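# Stack red on yellow, then violet on red

## Task

Build a three-cube tower: red cube resting on the yellow cube, violet cube resting on the red one, the tower left upright and neither hand still gripping any cube.

## Robot and tools

Robot: two arms, left_arm (base near y = +0.277 m) and right_arm (base near y = -0.294 m), each ending in a five-finger hand; the left hand mirrors the right. Scene frame: origin at table-top height midway between the arms, +z up, +x outward over the table, left_arm on the +y side. Image left/right does not match arm names. Cameras: cam_high, cam_low, cam_left_wrist, cam_right_wrist.

Hand point: a spot 0.05 m in front of the palm and 0.15 m from the wrist face. Its +z runs along the straight fingers, +y out of the palm, +x across the palm away from the thumb on the right hand (toward the thumb on the left hand). Straight fingertips extend 0.06-0.07 m past it along +z. A wrist bracket on the little-finger side can strike objects. With the thumb swung in front of the palm, the hand can hold items about 0.035-0.065 m thick.

The 28-number row (every value in [-1, 1], always all 28 even if one arm is idle): left_arm dx, dy, dz, rx, ry, rz; left little, ring, middle, index, thumb_bend, thumb_turn; left force_limit, speed; then the same 14 for right_arm. The six pose numbers are an offset, not a pose: a displacement from that arm's current Hand target, measured along the Hand target's own axes (not scene axes). 1.0 equals 0.6 m for dx/dy/dz and 180 degrees for rx/ry/rz; the three rotation numbers form a single rotation vector. Six zeros re-request the current Hand target. Finger numbers are absolute targets: -1 open/straight, +1 curled; thumb_turn -1 beside the palm, +1 across from the fingers. force_limit maps -1..+1 to roughly 0..10 N at the fingertip (0..15 N for the two thumb motors). speed rises from near zero at -1 to full at +0.48 and stays full above. For a gentle grip close at speed -0.94 or less. There is no 'unchanged' value for the hand: repeat the eight hand numbers of the last row you actually sent for that arm; if none sent yet this scene, use its hand_measured six plus hand_force_limit and hand_speed.

execute_actions(actions, cameras): actions is a list of actions; each action is a list of 1-15 rows, one per 1/30 s step; a short action keeps its final row until 15 steps pass. Every row in an action is an offset from the Hand target at the action's start, not from the prior row, and each new action begins from the updated Hand target, so repeating an offset moves further. cameras: list of names, ["all"], or []; omitted means all images for an empty actions list, none otherwise. A misspelled camera name invalidates the call. An empty actions list just reports state and images.

move(target, speed, blend, blocking, cameras): target is one 28-number row, or a list of up to 15 rows run in sequence; every row's offsets count from the same starting Hand targets. The hand point travels a straight line; all arms finish together; total capped at 10 s. speed: m/s, 0.002 to 4.3, default 0.25 (rotation up to twice that in rad/s); one value or one per target. blend: corner rounding radius in m per target, 0 means stop at that target. blocking=false returns after about 0.5 s while the move continues. Paths do not avoid obstacles or the other arm; faster moves lag more and hit harder, and targets set beyond a contact press harder. Finger changes in later targets are applied on arrival once everything is at rest. Result includes a 'move:' line: done, off_target, moving, held, fault, plus limits (paced = pose clipped, held = steps withheld). done means within 10 mm and 2 degrees; neither done nor off_target tells you about contact.

wait(seconds 0-10, cameras): let time pass holding current commands; a running move continues. stop(cameras): brake the running move. zoom_image(camera, region [x0, y0, x1, y1] in pixels, at most 504 by 504): enlarge part of the newest image of that camera. show_instructions(): shows the reference pages. finished_scene(scene): ends the current scene, given its number; irreversible.

Results: end_effector_position (m) and end_effector_quat_wxyz in the scene frame; Hand target (the base for your next offsets, after clipping); Joint positions, velocities (may read 'within noise'), torques (include gravity, offset and noisy); hand_measured, hand_stopped_by (moving, target, force, stalled, fault) and hand_load_n, each six values in motor order. A falling hand_load_n near 0 signals a lost grip. Arms commonly rest 1-3 cm (sometimes 5 cm) short of the command, usually low; a following command, even zeros, asks again, or send the remaining gap. Orientation is clipped to within 40 degrees of the current one per step.

Avoid: dropping cubes or releasing them while moving; fast contact with the table or stack; pressing past contact (back the target off to end a push); knocking anything off the table; the two arms touching or one hand closing on the other's fingers; paths near an arm's own base; overloading fingers with hard twists or swung loads; prolonged stretched holds that overheat motors (MOTOR HOT line, then an OVER-TEMPERATURE FAULT that drops the arm). Objects may occasionally be nudged by outside pushes; check before release.

Each tool is called after "Emit:" as name([rows], argument=value, ...), one row to a line, values as JSON.

Reference images:

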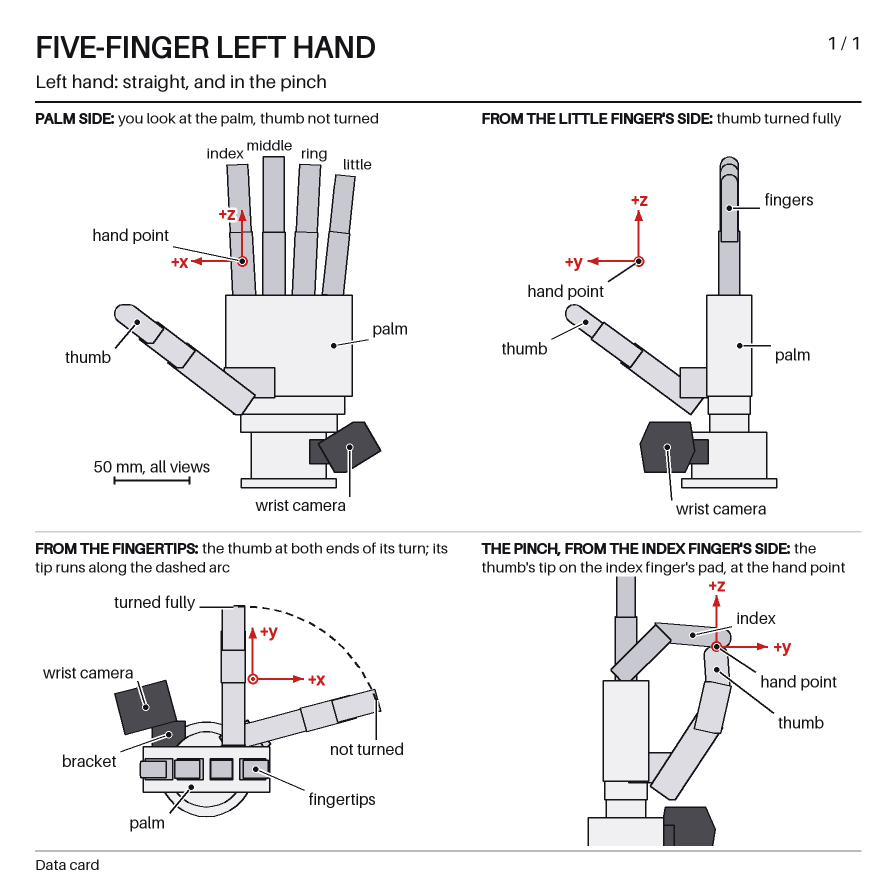

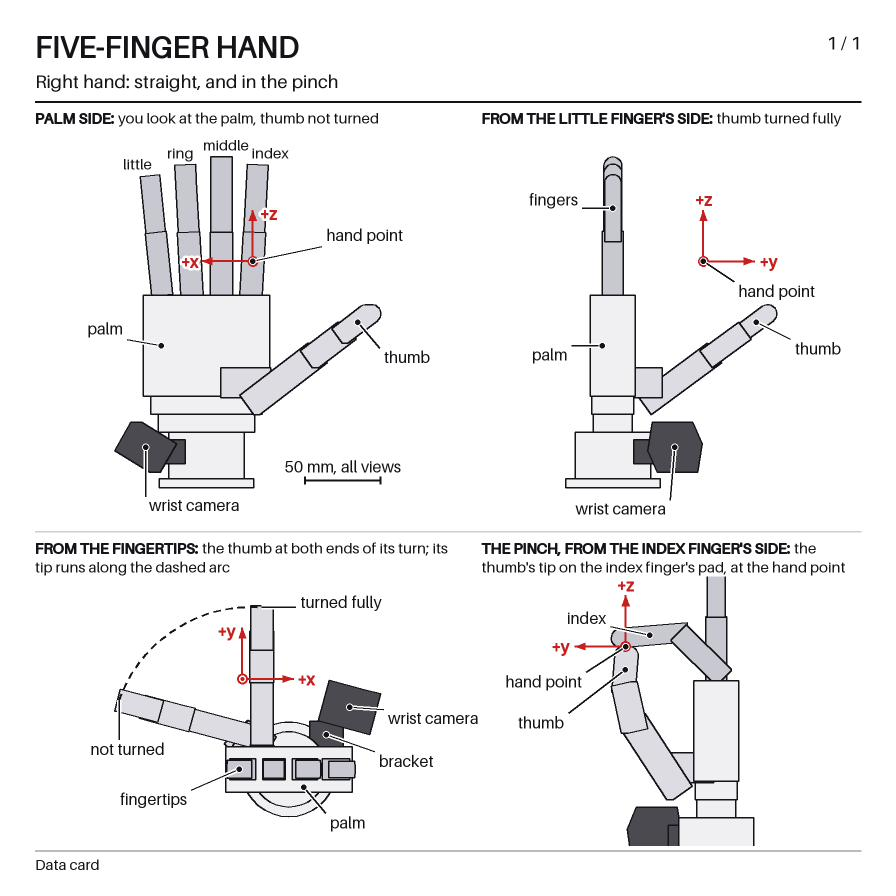

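## Session

Emit:
execute_actions(actions=[])

Scene clock: 0.00 s.
left_arm: end_effector_position=(+0.3047, -0.2258, +0.0949) hand_measured=(-1.000, -1.000, -1.000, -1.000, -1.000, -1.000) hand_load_n=(+0.0, +0.0, +0.0, +0.0, +0.0, +0.0) hand_stopped_by=(target, target, target, target, target, target) hand_force_limit=0.00 hand_speed=-0.80 end_effector_quat_wxyz=(+0.088, +0.559, +0.803, -0.185) | right_arm: end_effector_position=(+0.1881, -0.4957, +0.1930) hand_measured=(-1.000, -1.000, -1.000, -1.000, -1.000, -1.000) hand_load_n=(+0.0, +0.0, +0.0, +0.0, +0.0, +0.0) hand_stopped_by=(target, target, target, target, target, target) hand_force_limit=0.00 hand_speed=-0.80 end_effector_quat_wxyz=(+0.246, +0.270, +0.930, -0.035)
Joint positions: left_arm=[-1.051 1.728 1.385 -0.892 0.244 1.66] | right_arm=[-1.211 0.799 0.705 -1.1 -0.342 1.008]
Joint velocities: within noise
Joint torques (N m): no reading
Heat: left arm: hottest waist 25 °C; right arm: hottest waist 28 °C.
Hand target: left_arm +0.3098, -0.2356, +0.1083; +0.102, +0.559, +0.800, -0.192 | right_arm +0.1906, -0.5021, +0.2049; +0.254, +0.267, +0.928, -0.045

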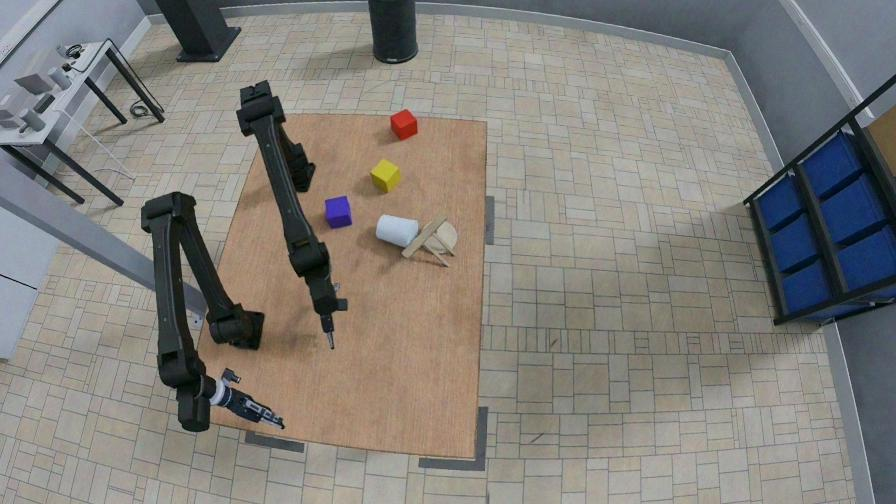

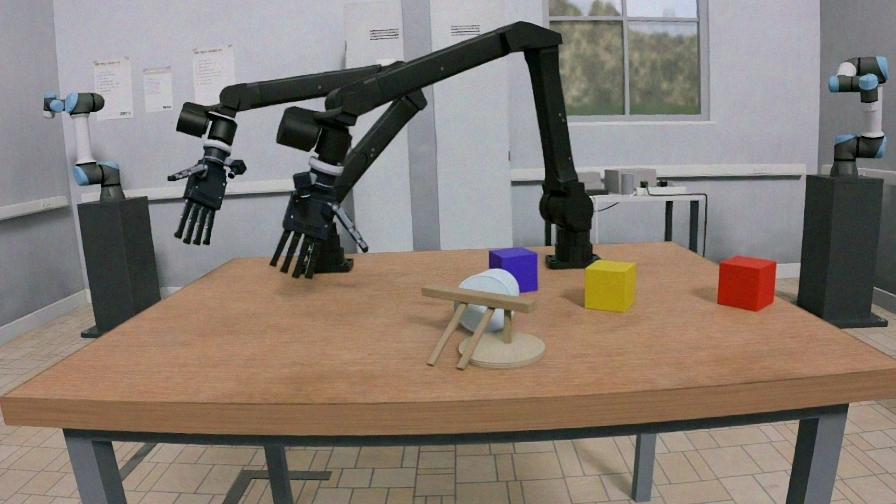

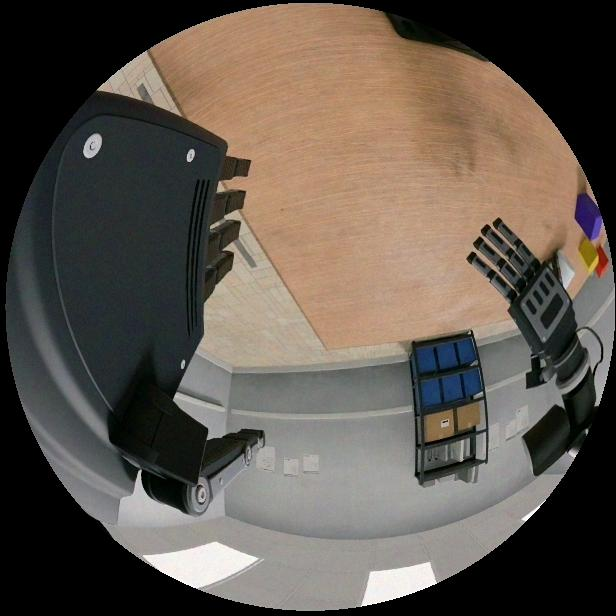

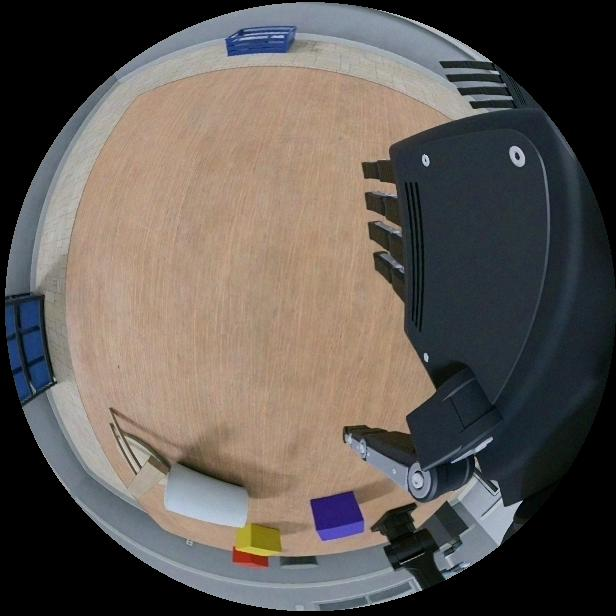

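Emit:
zoom_image(camera="cam_high", region=[190, 80, 500, 280])

Emit:
zoom_image(camera="cam_high", region=[130, 260, 500, 480])

Emit:
zoom_image(camera="cam_low", region=[400, 220, 800, 400])

Scaled by 1.626.

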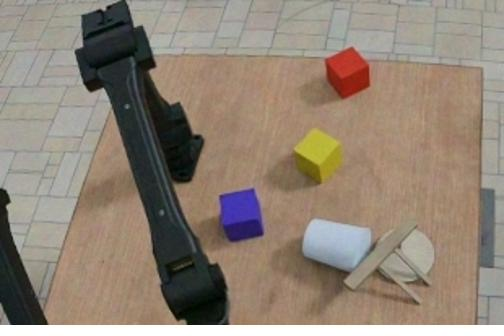

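Scaled by 1.362.

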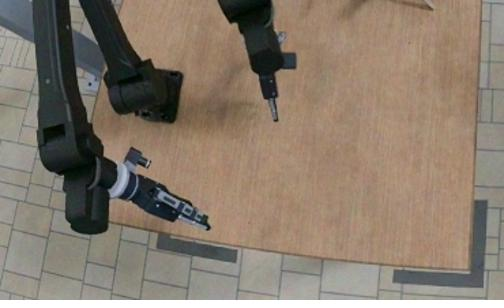

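Scaled by 1.260.

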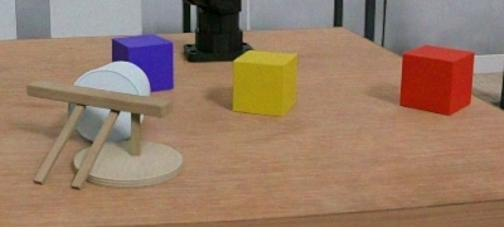

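Emit:
move([
  [-0.0987,-0.0618,-0.4425,-0.0554,-0.1862,-0.3768,-1,-1,-1,-1,-1,1,0.0,0.0,0,0,0,0,0,0,-1,-1,-1,-1,-1,-1,0.0,-0.8],
  [0.5583,0.1573,-0.6743,-0.1107,-0.3725,-0.7535,-1,-1,-1,-1,-1,1,0.0,0.0,0,0,0,0,0,0,-1,-1,-1,-1,-1,-1,0.0,-0.8],
], speed=0.3, blend=0.05, cameras=["all"])

Scene clock: 152.97 s.
left_arm: end_effector_position=(+0.3031, +0.2473, +0.3289) hand_measured=(-1.000, -1.000, -1.000, -1.000, -1.000, +1.000) hand_load_n=(+0.0, +0.0, +0.0, +0.0, +0.0, +0.0) hand_stopped_by=(target, target, target, target, target, target) hand_force_limit=0.00 hand_speed=0.00 end_effector_quat_wxyz=(-0.271, +0.652, -0.653, +0.274) | right_arm: end_effector_position=(+0.1881, -0.4957, +0.1930) hand_measured=(-1.000, -1.000, -1.000, -1.000, -1.000, -1.000) hand_load_n=(+0.0, +0.0, +0.0, +0.0, +0.0, +0.0) hand_stopped_by=(target, target, target, target, target, target) hand_force_limit=0.00 hand_speed=-0.80 end_effector_quat_wxyz=(+0.246, +0.270, +0.930, -0.035)
Joint positions: left_arm=[0.047 0.691 1.055 -1.144 0.013 0.007] | right_arm=[-1.211 0.799 0.705 -1.1 -0.342 1.008]
Joint torques (N m): left_arm=[0.15 -0.56 9.58 1.1 0.1 0] | right_arm=[0.5 -2.2 11.64 1.46 -0.24 -0.06]
Heat: left arm: hottest elbow 30 °C; right arm: hottest elbow 36 °C.
Hand target: left_arm +0.3004, +0.2500, +0.3295; -0.271, +0.653, -0.653, +0.271 | right_arm +0.1906, -0.5021, +0.2049; +0.254, +0.267, +0.928, -0.045
Off the commanded pose: left_arm 0.004 m, 0 deg | right_arm 0.014 m, 2 deg.
move: off_target (right_arm)

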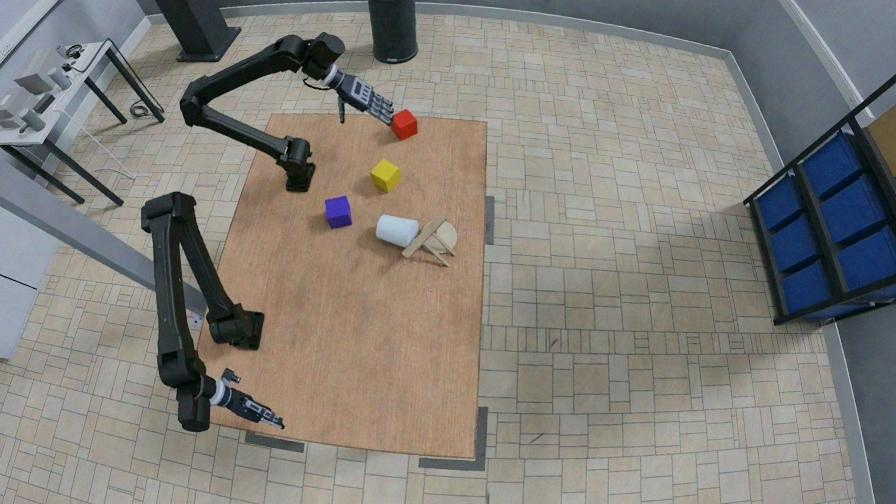

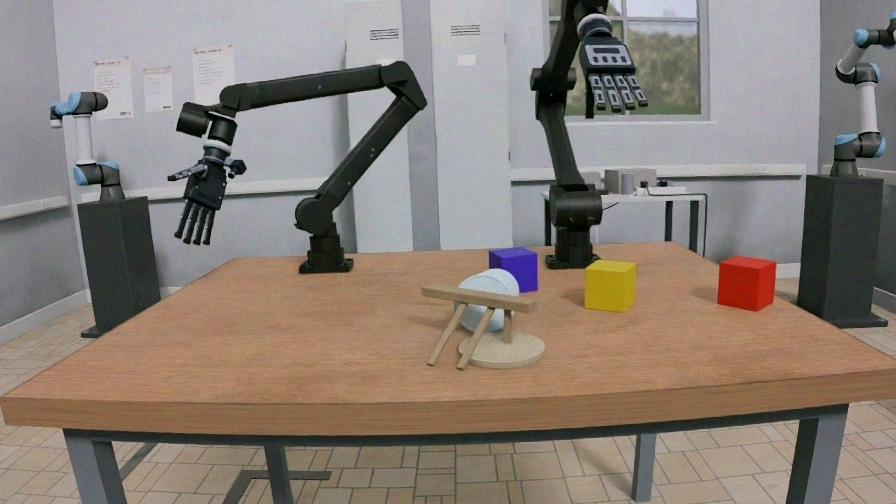

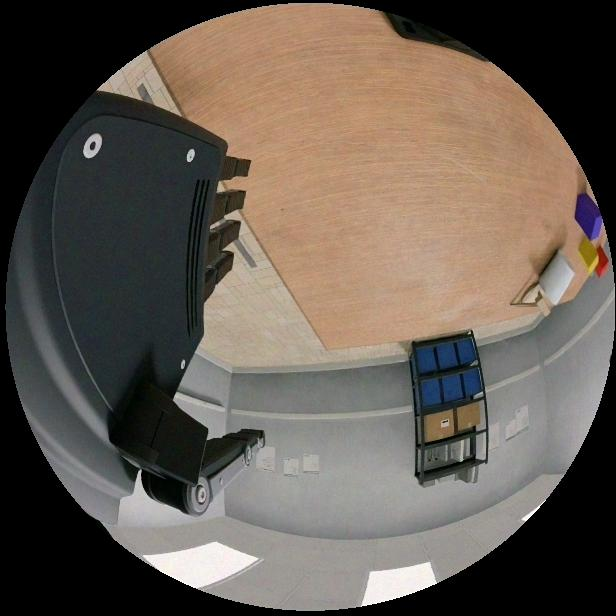

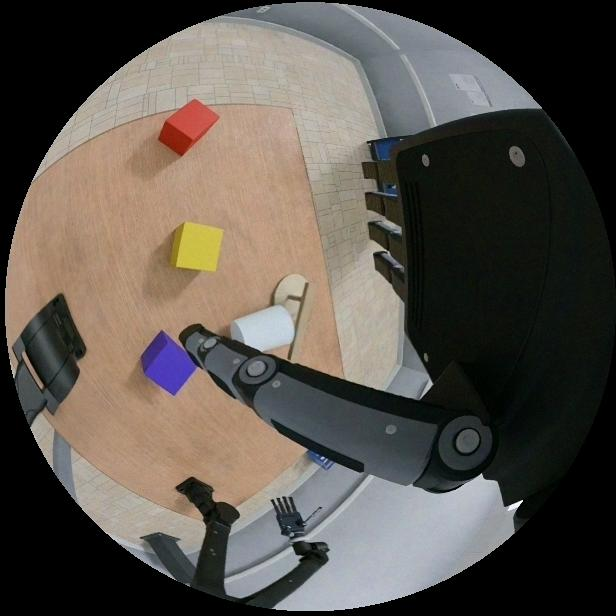

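Emit:
zoom_image(camera="cam_right_wrist", region=[120, 80, 340, 300])

Emit:
zoom_image(camera="cam_right_wrist", region=[120, 260, 280, 420])

Scaled by 2.291 from the camera's 616x616 image, which has a finer 880x880 frame.

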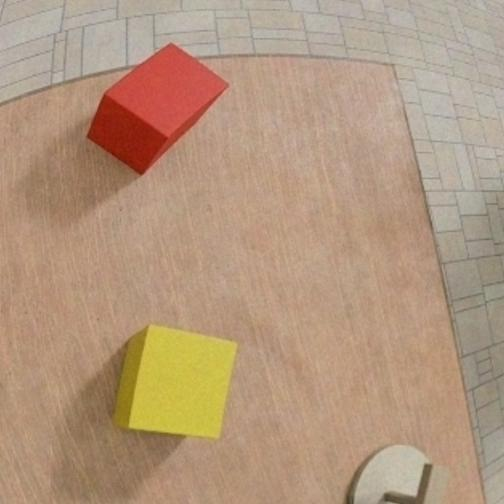

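Scaled by 3.150 from the camera's 616x616 image, which has a finer 880x880 frame.

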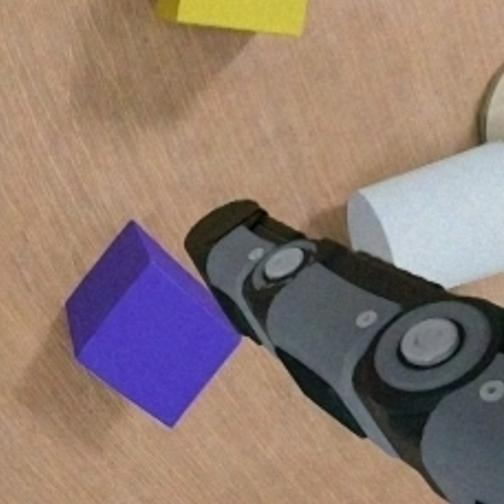

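Emit:
move(target=[-0.3825,0.0665,0.2388,0,-0.1414,-0.1414,-1,-1,-1,-1,-1,1,0.0,0.0,0,0,0,0,0,0,-1,-1,-1,-1,-1,-1,0.0,-0.8], speed=0.25, cameras=["cam_high","cam_low","cam_right_wrist"])

Scene clock: 282.23 s.
left_arm: end_effector_position=(+0.3681, +0.4725, +0.1960) hand_measured=(-1.000, -1.000, -1.000, -1.000, -1.000, +1.000) hand_load_n=(+0.0, +0.0, +0.0, +0.0, -0.5, +0.0) hand_stopped_by=(target, target, target, target, target, target) hand_force_limit=0.00 hand_speed=0.00 end_effector_quat_wxyz=(-0.332, +0.823, -0.428, +0.171) | right_arm: end_effector_position=(+0.1881, -0.4957, +0.1930) hand_measured=(-1.000, -1.000, -1.000, -1.000, -1.000, -1.000) hand_load_n=(+0.0, +0.0, +0.0, +0.0, -0.5, +0.0) hand_stopped_by=(target, target, target, target, target, target) hand_force_limit=0.00 hand_speed=-0.80 end_effector_quat_wxyz=(+0.246, +0.270, +0.930, -0.035)
Joint positions: left_arm=[0.624 0.995 0.853 -0.663 -0.019 -0.016] | right_arm=[-1.211 0.799 0.705 -1.1 -0.342 1.008]
Joint torques (N m): left_arm=[-0.15 -3.66 10.52 2.29 -0.15 -0.06] | right_arm=[0.5 -2.26 11.66 1.46 -0.27 -0.06]
Heat: left arm: hottest elbow 30 °C; right arm: hottest elbow 38 °C.
Hand target: left_arm +0.3738, +0.4794, +0.2001; -0.341, +0.823, -0.419, +0.175 | right_arm +0.1906, -0.5021, +0.2049; +0.254, +0.267, +0.928, -0.045
Off the commanded pose: left_arm 0.010 m, 1 deg | right_arm 0.014 m, 2 deg.
move: off_target (right_arm)
Images, in order (width x height): cam_high 896x504, cam_low 896x504, cam_right_wrist 616x616.

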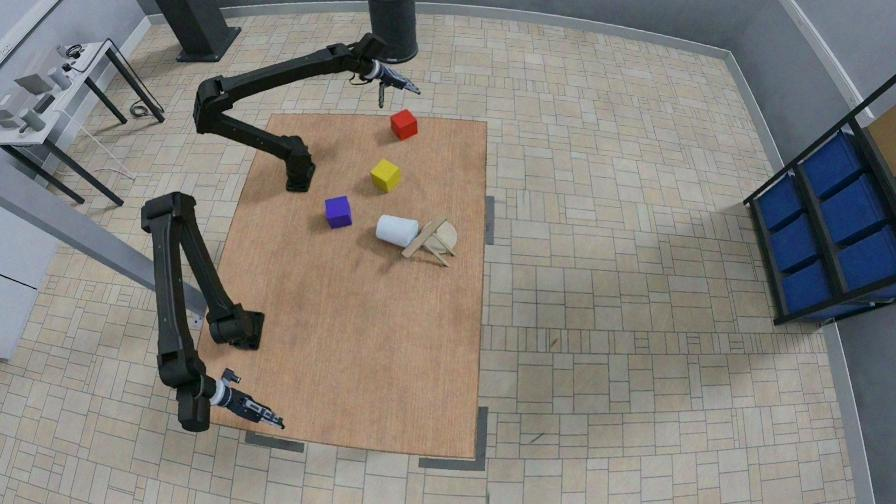

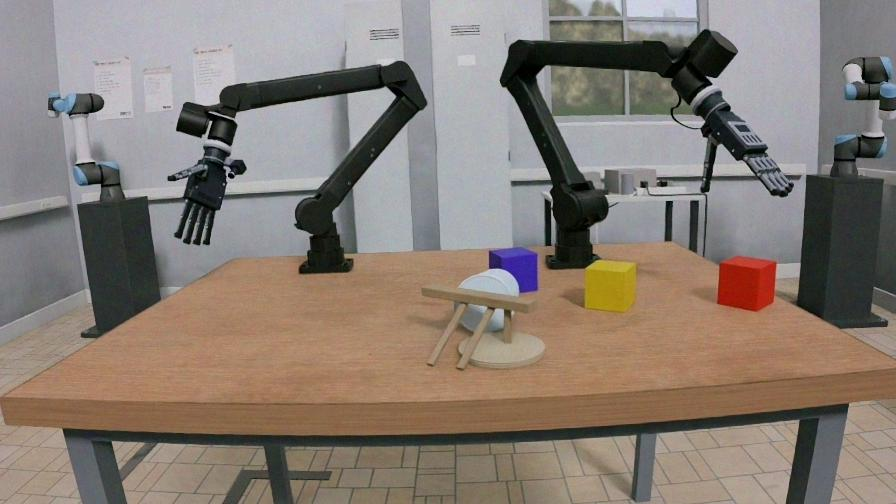

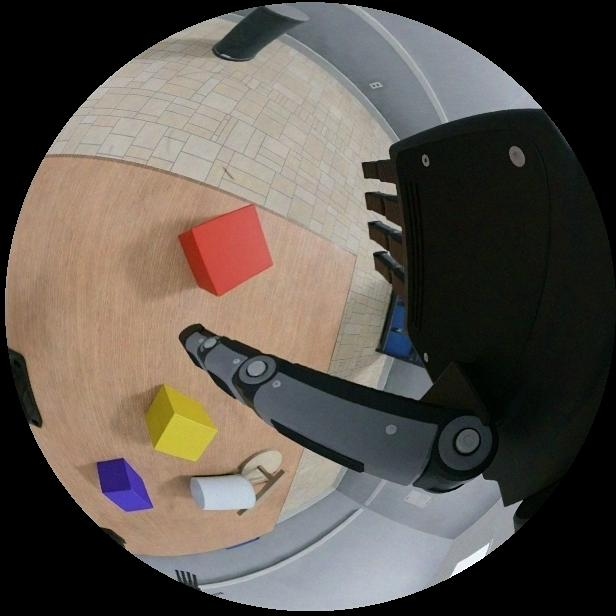

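Emit:
zoom_image(camera="cam_right_wrist", region=[150, 180, 300, 330])

Emit:
zoom_image(camera="cam_right_wrist", region=[120, 360, 240, 480])

Scaled by 3.360 from the camera's 616x616 image, which has a finer 880x880 frame.

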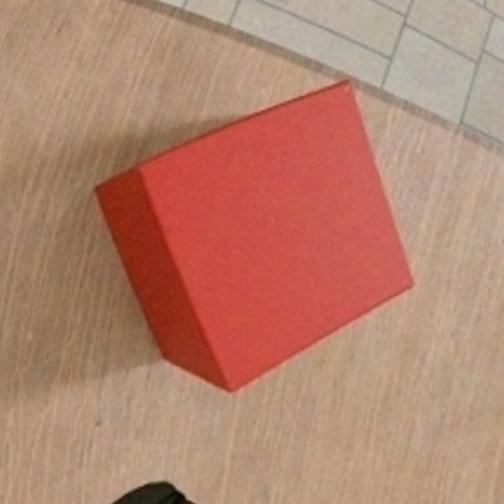

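Scaled by 4.200 from the camera's 616x616 image, which has a finer 880x880 frame.

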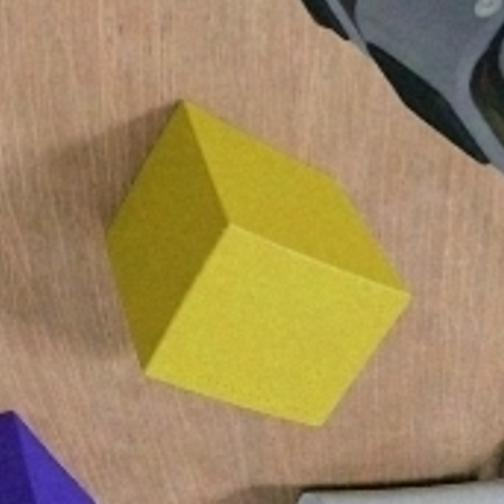

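Emit:
move(target=[0,0.0943,0.0943,0,0,0,-1,-1,-1,-1,-1,1,0.0,0.0,0,0,0,0,0,0,-1,-1,-1,-1,-1,-1,0.0,-0.8], speed=0.15, cameras=["cam_high","cam_low","cam_right_wrist"])

Emit:
zoom_image(camera="cam_low", region=[640, 140, 840, 340])

Emit:
zoom_image(camera="cam_right_wrist", region=[150, 180, 300, 380])

Emit:
zoom_image(camera="cam_high", region=[340, 40, 480, 180])

Scene clock: 329.47 s.
left_arm: end_effector_position=(+0.3695, +0.4735, +0.1186) hand_measured=(-1.000, -1.000, -1.000, -1.000, -1.000, +1.000) hand_load_n=(-0.5, +0.0, +0.0, +0.0, +0.0, +0.0) hand_stopped_by=(target, target, target, target, target, target) hand_force_limit=0.00 hand_speed=0.00 end_effector_quat_wxyz=(-0.335, +0.822, -0.427, +0.172) | right_arm: end_effector_position=(+0.1881, -0.4957, +0.1930) hand_measured=(-1.000, -1.000, -1.000, -1.000, -1.000, -1.000) hand_load_n=(+0.0, +0.0, +0.0, +0.0, +0.0, +0.0) hand_stopped_by=(target, target, target, target, target, target) hand_force_limit=0.00 hand_speed=-0.80 end_effector_quat_wxyz=(+0.246, +0.270, +0.930, -0.035)
Joint positions: left_arm=[0.624 1.061 0.682 -0.421 -0.02 -0.017] | right_arm=[-1.211 0.799 0.705 -1.1 -0.342 1.008]
Joint torques (N m): left_arm=[-0.21 -3.96 9.68 2.43 -0.15 -0.09] | right_arm=[0.97 -2.2 11.64 1.52 -0.23 -0.06]
Heat: left arm: hottest elbow 30 °C; right arm: hottest elbow 39 °C.
Hand target: left_arm +0.3739, +0.4794, +0.1199; -0.341, +0.823, -0.419, +0.174 | right_arm +0.1906, -0.5021, +0.2049; +0.254, +0.267, +0.928, -0.045
Off the commanded pose: left_arm 0.008 m, 1 deg | right_arm 0.014 m, 2 deg.
move: off_target (right_arm)
Images, in order (width x height): cam_high 896x504, cam_low 896x504, cam_right_wrist 616x616.

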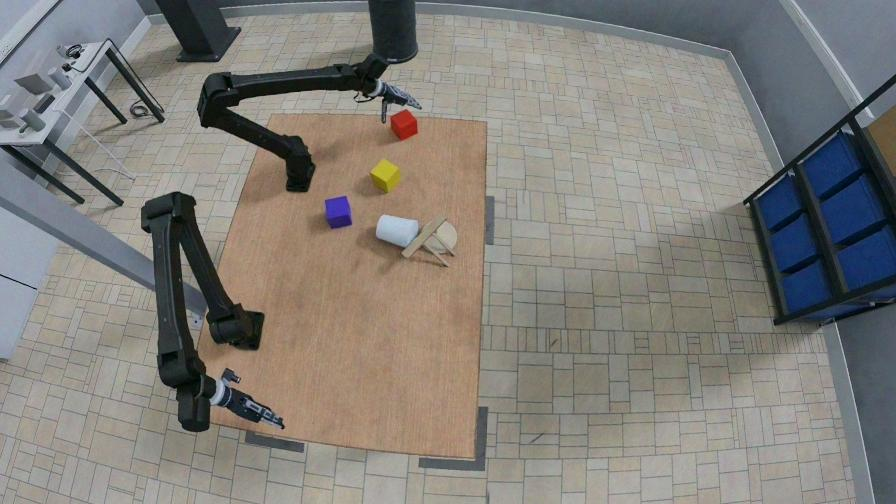

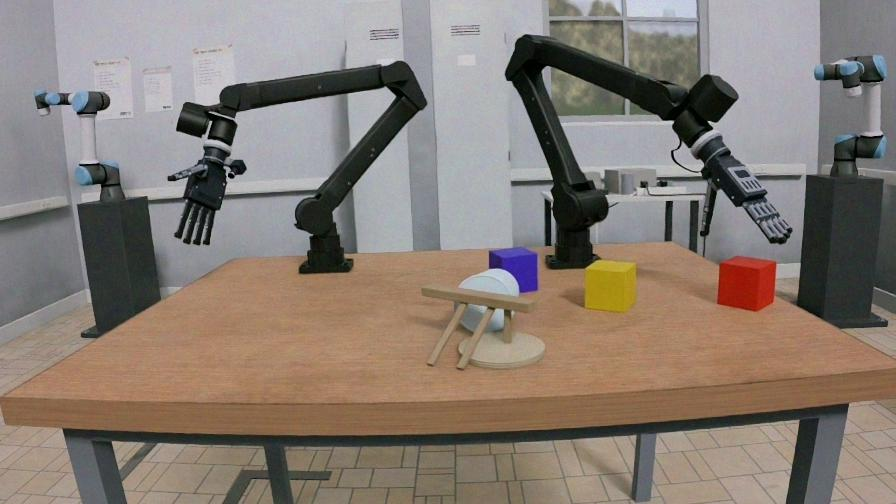

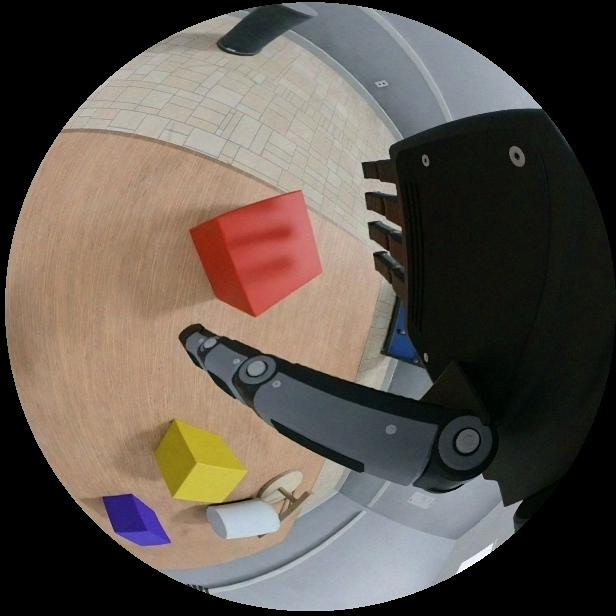

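Scaled by 2.520.

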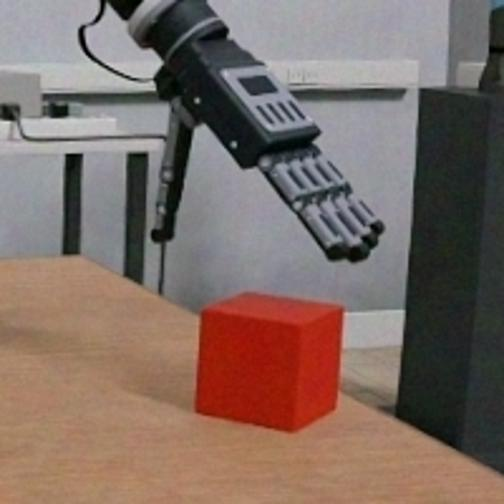

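Scaled by 2.520 from the camera's 616x616 image, which has a finer 880x880 frame.

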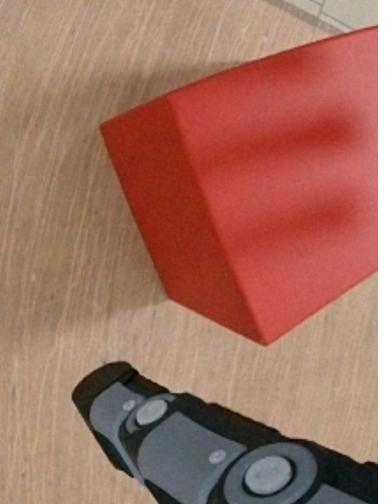

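Scaled by 3.600.

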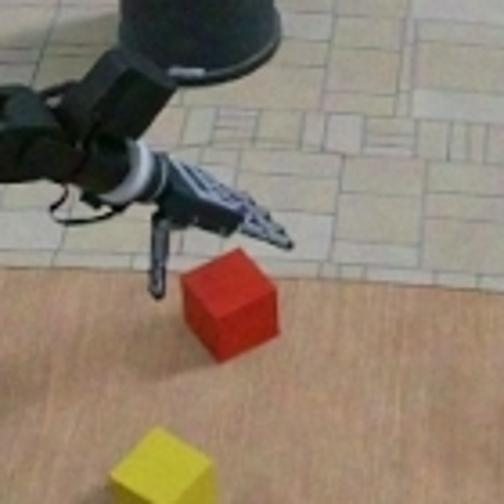

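Emit:
move(target=[-0.0082,0.006,0.046,0,0,0,-1,-1,-1,-1,-1,1,0.0,0.0,0,0,0,0,0,0,-1,-1,-1,-1,-1,-1,0.0,-0.8], speed=0.1, cameras=["cam_high","cam_low","cam_right_wrist"])

Emit:
zoom_image(camera="cam_low", region=[660, 180, 820, 340])

Emit:
zoom_image(camera="cam_right_wrist", region=[150, 160, 400, 410])

Scene clock: 381.23 s.
left_arm: end_effector_position=(+0.3818, +0.4868, +0.0979) hand_measured=(-1.000, -1.000, -1.000, -1.000, -1.000, +1.000) hand_load_n=(+0.0, +0.0, -0.5, +0.0, +0.0, +0.0) hand_stopped_by=(target, target, target, target, target, target) hand_force_limit=0.00 hand_speed=0.00 end_effector_quat_wxyz=(-0.335, +0.824, -0.422, +0.173) | right_arm: end_effector_position=(+0.1881, -0.4957, +0.1930) hand_measured=(-1.000, -1.000, -1.000, -1.000, -1.000, -1.000) hand_load_n=(+0.0, +0.0, +0.0, +0.0, +0.0, +0.0) hand_stopped_by=(target, target, target, target, target, target) hand_force_limit=0.00 hand_speed=-0.80 end_effector_quat_wxyz=(+0.246, +0.270, +0.930, -0.035)
Joint positions: left_arm=[0.637 1.144 0.678 -0.332 -0.014 -0.017] | right_arm=[-1.211 0.799 0.705 -1.1 -0.342 1.008]
Joint torques (N m): left_arm=[0.09 -4.66 9.31 2.43 0.09 0.04] | right_arm=[0.73 -2.32 11.66 1.4 -0.23 -0.04]
Heat: left arm: hottest elbow 32 °C; right arm: hottest elbow 39 °C.
Hand target: left_arm +0.3849, +0.4932, +0.0980; -0.341, +0.823, -0.419, +0.175 | right_arm +0.1906, -0.5021, +0.2049; +0.254, +0.267, +0.928, -0.045
Off the commanded pose: left_arm 0.007 m, 1 deg | right_arm 0.014 m, 2 deg.
move: off_target (right_arm)
Images, in order (width x height): cam_high 896x504, cam_low 896x504, cam_right_wrist 616x616.

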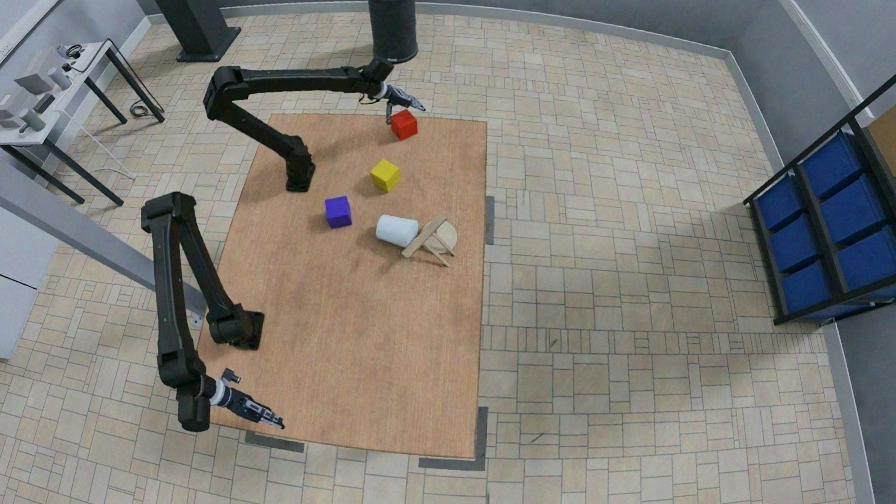

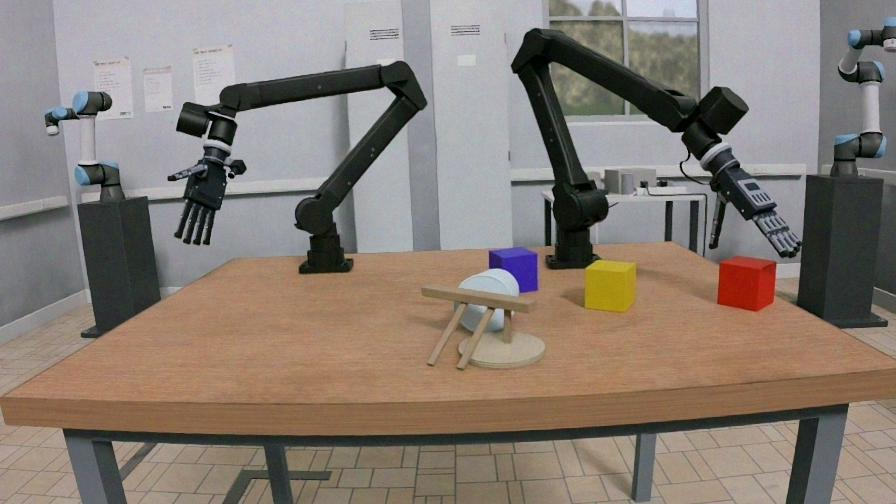

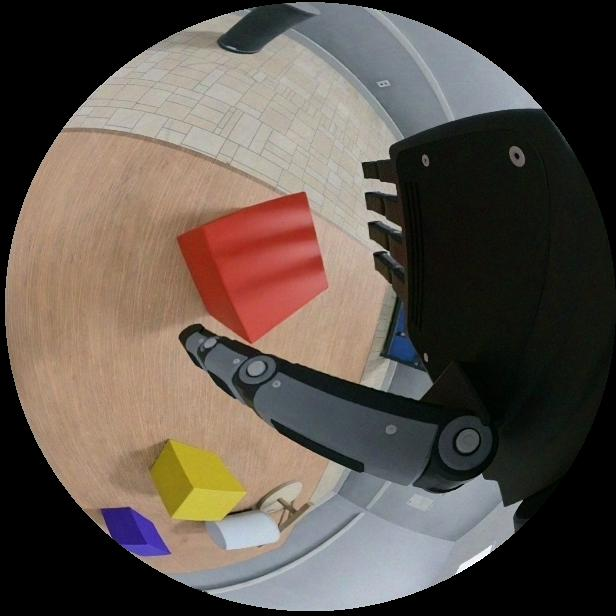

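Scaled by 3.150.

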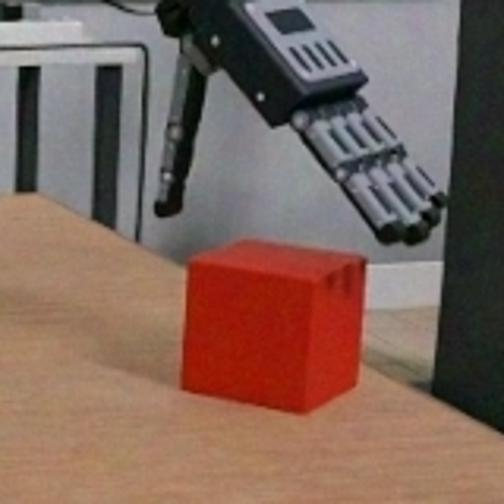

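Scaled by 2.016 from the camera's 616x616 image, which has a finer 880x880 frame.

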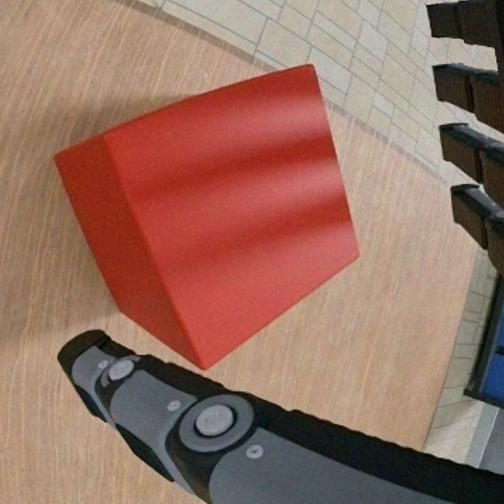

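Emit:
move(target=[0,0.0295,0.0295,0,0,0,-1,-1,-1,-1,-1,1,0.0,0.0,0,0,0,0,0,0,-1,-1,-1,-1,-1,-1,0.0,-0.8], speed=0.08, cameras=["cam_low","cam_right_wrist"])

Emit:
zoom_image(camera="cam_low", region=[660, 180, 820, 340])

Emit:
zoom_image(camera="cam_right_wrist", region=[150, 160, 400, 410])

Scene clock: 399.60 s.
left_arm: end_effector_position=(+0.3823, +0.4871, +0.0734) hand_measured=(-1.000, -1.000, -1.000, -1.000, -1.000, +1.000) hand_load_n=(+0.0, +0.0, +0.0, +0.0, +0.0, +0.0) hand_stopped_by=(target, target, target, target, target, target) hand_force_limit=0.00 hand_speed=0.00 end_effector_quat_wxyz=(-0.336, +0.824, -0.422, +0.173) | right_arm: end_effector_position=(+0.1881, -0.4957, +0.1930) hand_measured=(-1.000, -1.000, -1.000, -1.000, -1.000, -1.000) hand_load_n=(+0.0, +0.0, +0.0, +0.0, +0.0, +0.0) hand_stopped_by=(target, target, target, target, target, target) hand_force_limit=0.00 hand_speed=-0.80 end_effector_quat_wxyz=(+0.246, +0.270, +0.930, -0.035)
Joint positions: left_arm=[0.637 1.187 0.636 -0.245 -0.014 -0.017] | right_arm=[-1.211 0.799 0.705 -1.1 -0.342 1.008]
Joint torques (N m): left_arm=[0.09 -4.89 8.9 2.28 0.08 0.03] | right_arm=[0.79 -2.26 11.73 1.39 -0.25 -0.08]
Heat: left arm: hottest elbow 31 °C; right arm: hottest elbow 39 °C.
Hand target: left_arm +0.3849, +0.4932, +0.0730; -0.341, +0.823, -0.419, +0.175 | right_arm +0.1906, -0.5021, +0.2049; +0.254, +0.267, +0.928, -0.045
Off the commanded pose: left_arm 0.007 m, 1 deg | right_arm 0.014 m, 2 deg.
move: off_target (right_arm)
Images, in order (width x height): cam_low 896x504, cam_right_wrist 616x616.

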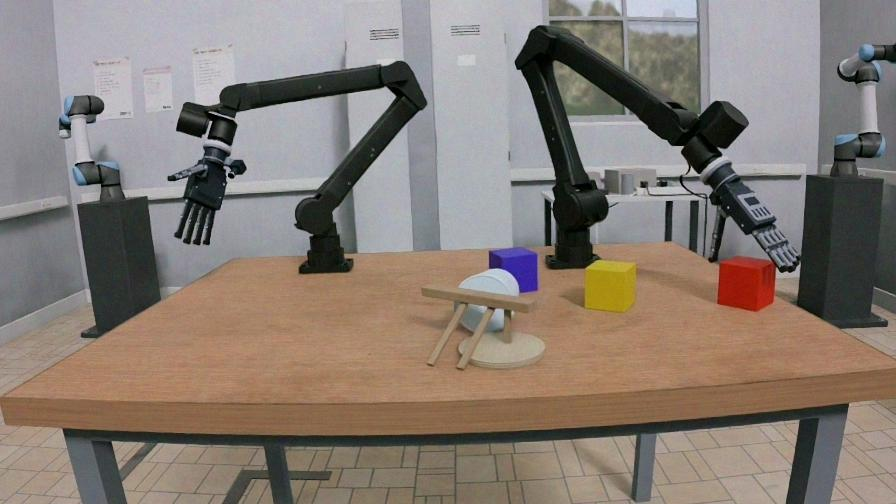

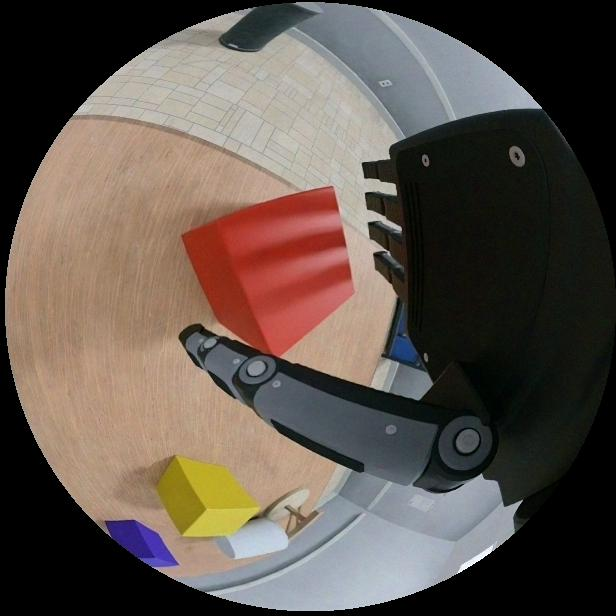

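Scaled by 3.150.

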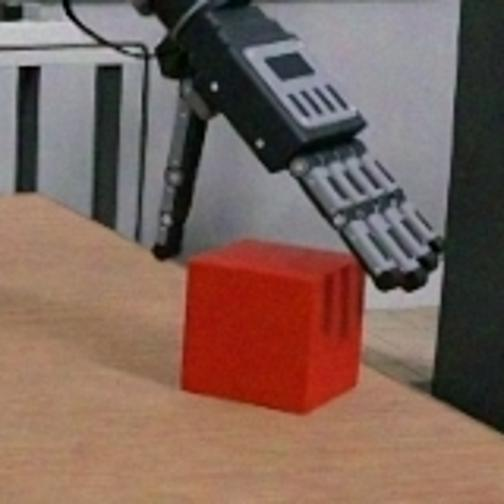

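Scaled by 2.016 from the camera's 616x616 image, which has a finer 880x880 frame.

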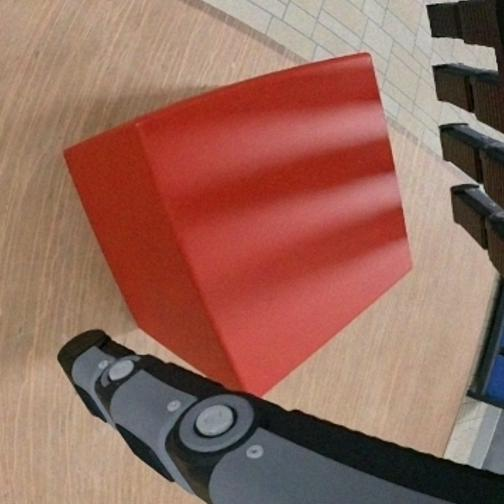

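Emit:
move(target=[0,0.0094,0.0094,0,0,0,-1,-1,-1,-1,-1,1,0.0,0.0,0,0,0,0,0,0,-1,-1,-1,-1,-1,-1,0.0,-0.8], speed=0.08, cameras=[])

Emit:
execute_actions([
  [[0,0,0,0,0,0,-1,0.1,0.1,0.1,-0.4,1,-0.4,-0.9,0,0,0,0,0,0,-1,-1,-1,-1,-1,-1,0.0,-0.8]],
  [[0,0,0,0,0,0,-1,0.1,0.1,0.1,-0.4,1,-0.4,-0.9,0,0,0,0,0,0,-1,-1,-1,-1,-1,-1,0.0,-0.8]],
  [[0,0,0,0,0,0,-1,0.1,0.1,0.1,-0.4,1,-0.4,-0.9,0,0,0,0,0,0,-1,-1,-1,-1,-1,-1,0.0,-0.8]],
  [[0,0,0,0,0,0,-1,0.1,0.1,0.1,-0.4,1,-0.4,-0.9,0,0,0,0,0,0,-1,-1,-1,-1,-1,-1,0.0,-0.8]],
], cameras=["cam_low","cam_right_wrist"])

Scene clock: 422.77 s.
left_arm: end_effector_position=(+0.3828, +0.4874, +0.0661) hand_measured=(-1.000, -1.000, -1.000, -1.000, -1.000, +1.000) hand_load_n=(+0.0, +0.0, +0.0, +0.0, +0.0, +0.0) hand_stopped_by=(target, target, target, target, target, target) hand_force_limit=0.00 hand_speed=0.00 end_effector_quat_wxyz=(-0.336, +0.824, -0.422, +0.173) | right_arm: end_effector_position=(+0.1881, -0.4957, +0.1930) hand_measured=(-1.000, -1.000, -1.000, -1.000, -1.000, -1.000) hand_load_n=(+0.0, +0.0, +0.0, +0.0, +0.0, +0.0) hand_stopped_by=(target, target, target, target, target, target) hand_force_limit=0.00 hand_speed=-0.80 end_effector_quat_wxyz=(+0.246, +0.270, +0.930, -0.035)
Joint positions: left_arm=[0.637 1.202 0.624 -0.217 -0.014 -0.017] | right_arm=[-1.211 0.799 0.705 -1.1 -0.342 1.008]
Joint torques (N m): left_arm=[0.09 -4.95 8.7 2.19 0.08 0.03] | right_arm=[0.73 -2.32 11.67 1.39 -0.25 -0.06]
Heat: left arm: hottest elbow 32 °C; right arm: hottest elbow 39 °C.
Hand target: left_arm +0.3850, +0.4932, +0.0651; -0.341, +0.823, -0.419, +0.175 | right_arm +0.1906, -0.5021, +0.2049; +0.254, +0.267, +0.928, -0.045
Off the commanded pose: left_arm 0.006 m, 1 deg | right_arm 0.014 m, 2 deg.
move: off_target (right_arm)
No camera images: "cameras" was empty.

Scene clock: 425.10 s.
left_arm: end_effector_position=(+0.3838, +0.4881, +0.0669) hand_measured=(-1.000, -0.424, -0.424, -0.434, -0.718, +1.000) hand_load_n=(-0.5, +3.5, +3.5, +0.5, +11.5, +3.0) hand_stopped_by=(target, force, force, force, force, target) hand_force_limit=-0.40 hand_speed=-0.90 end_effector_quat_wxyz=(-0.338, +0.823, -0.421, +0.175) | right_arm: end_effector_position=(+0.1881, -0.4957, +0.1930) hand_measured=(-1.000, -1.000, -1.000, -1.000, -1.000, -1.000) hand_load_n=(+0.0, +0.0, +0.0, +0.0, +0.0, +0.0) hand_stopped_by=(target, target, target, target, target, target) hand_force_limit=0.00 hand_speed=-0.80 end_effector_quat_wxyz=(+0.246, +0.270, +0.930, -0.035)
Joint positions: left_arm=[0.637 1.202 0.624 -0.212 -0.013 -0.017] | right_arm=[-1.211 0.799 0.705 -1.1 -0.342 1.008]
Joint torques (N m): left_arm=[0.09 -4.89 8.72 2.13 0.05 0.03] | right_arm=[0.79 -2.2 11.69 1.47 -0.25 -0.05]
Heat: left arm: hottest elbow 32 °C; right arm: hottest elbow 39 °C.
Hand target: left_arm +0.3849, +0.4934, +0.0651; -0.341, +0.823, -0.419, +0.175 | right_arm +0.1906, -0.5021, +0.2049; +0.254, +0.267, +0.928, -0.045
Off the commanded pose: left_arm 0.006 m, 0 deg | right_arm 0.014 m, 2 deg.
Images, in order (width x height): cam_low 896x504, cam_right_wrist 616x616.

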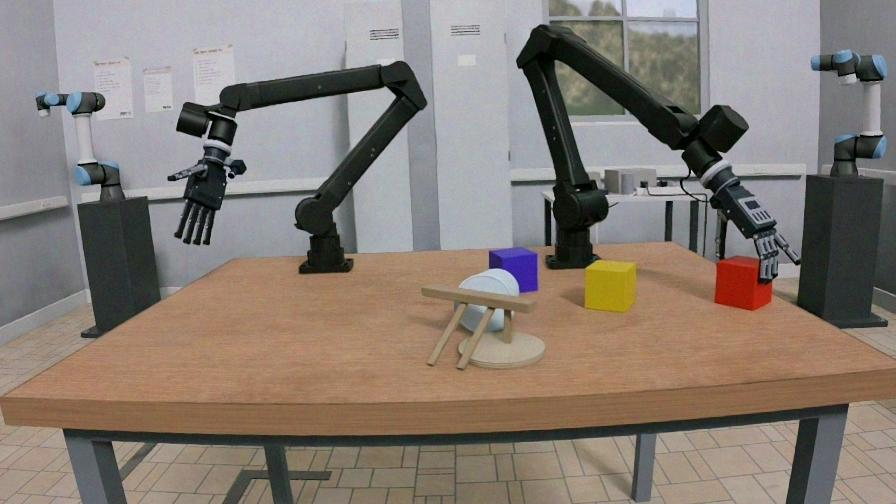

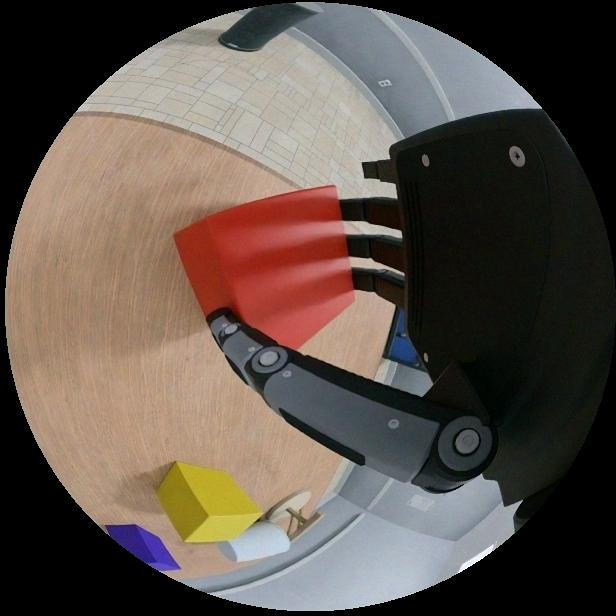

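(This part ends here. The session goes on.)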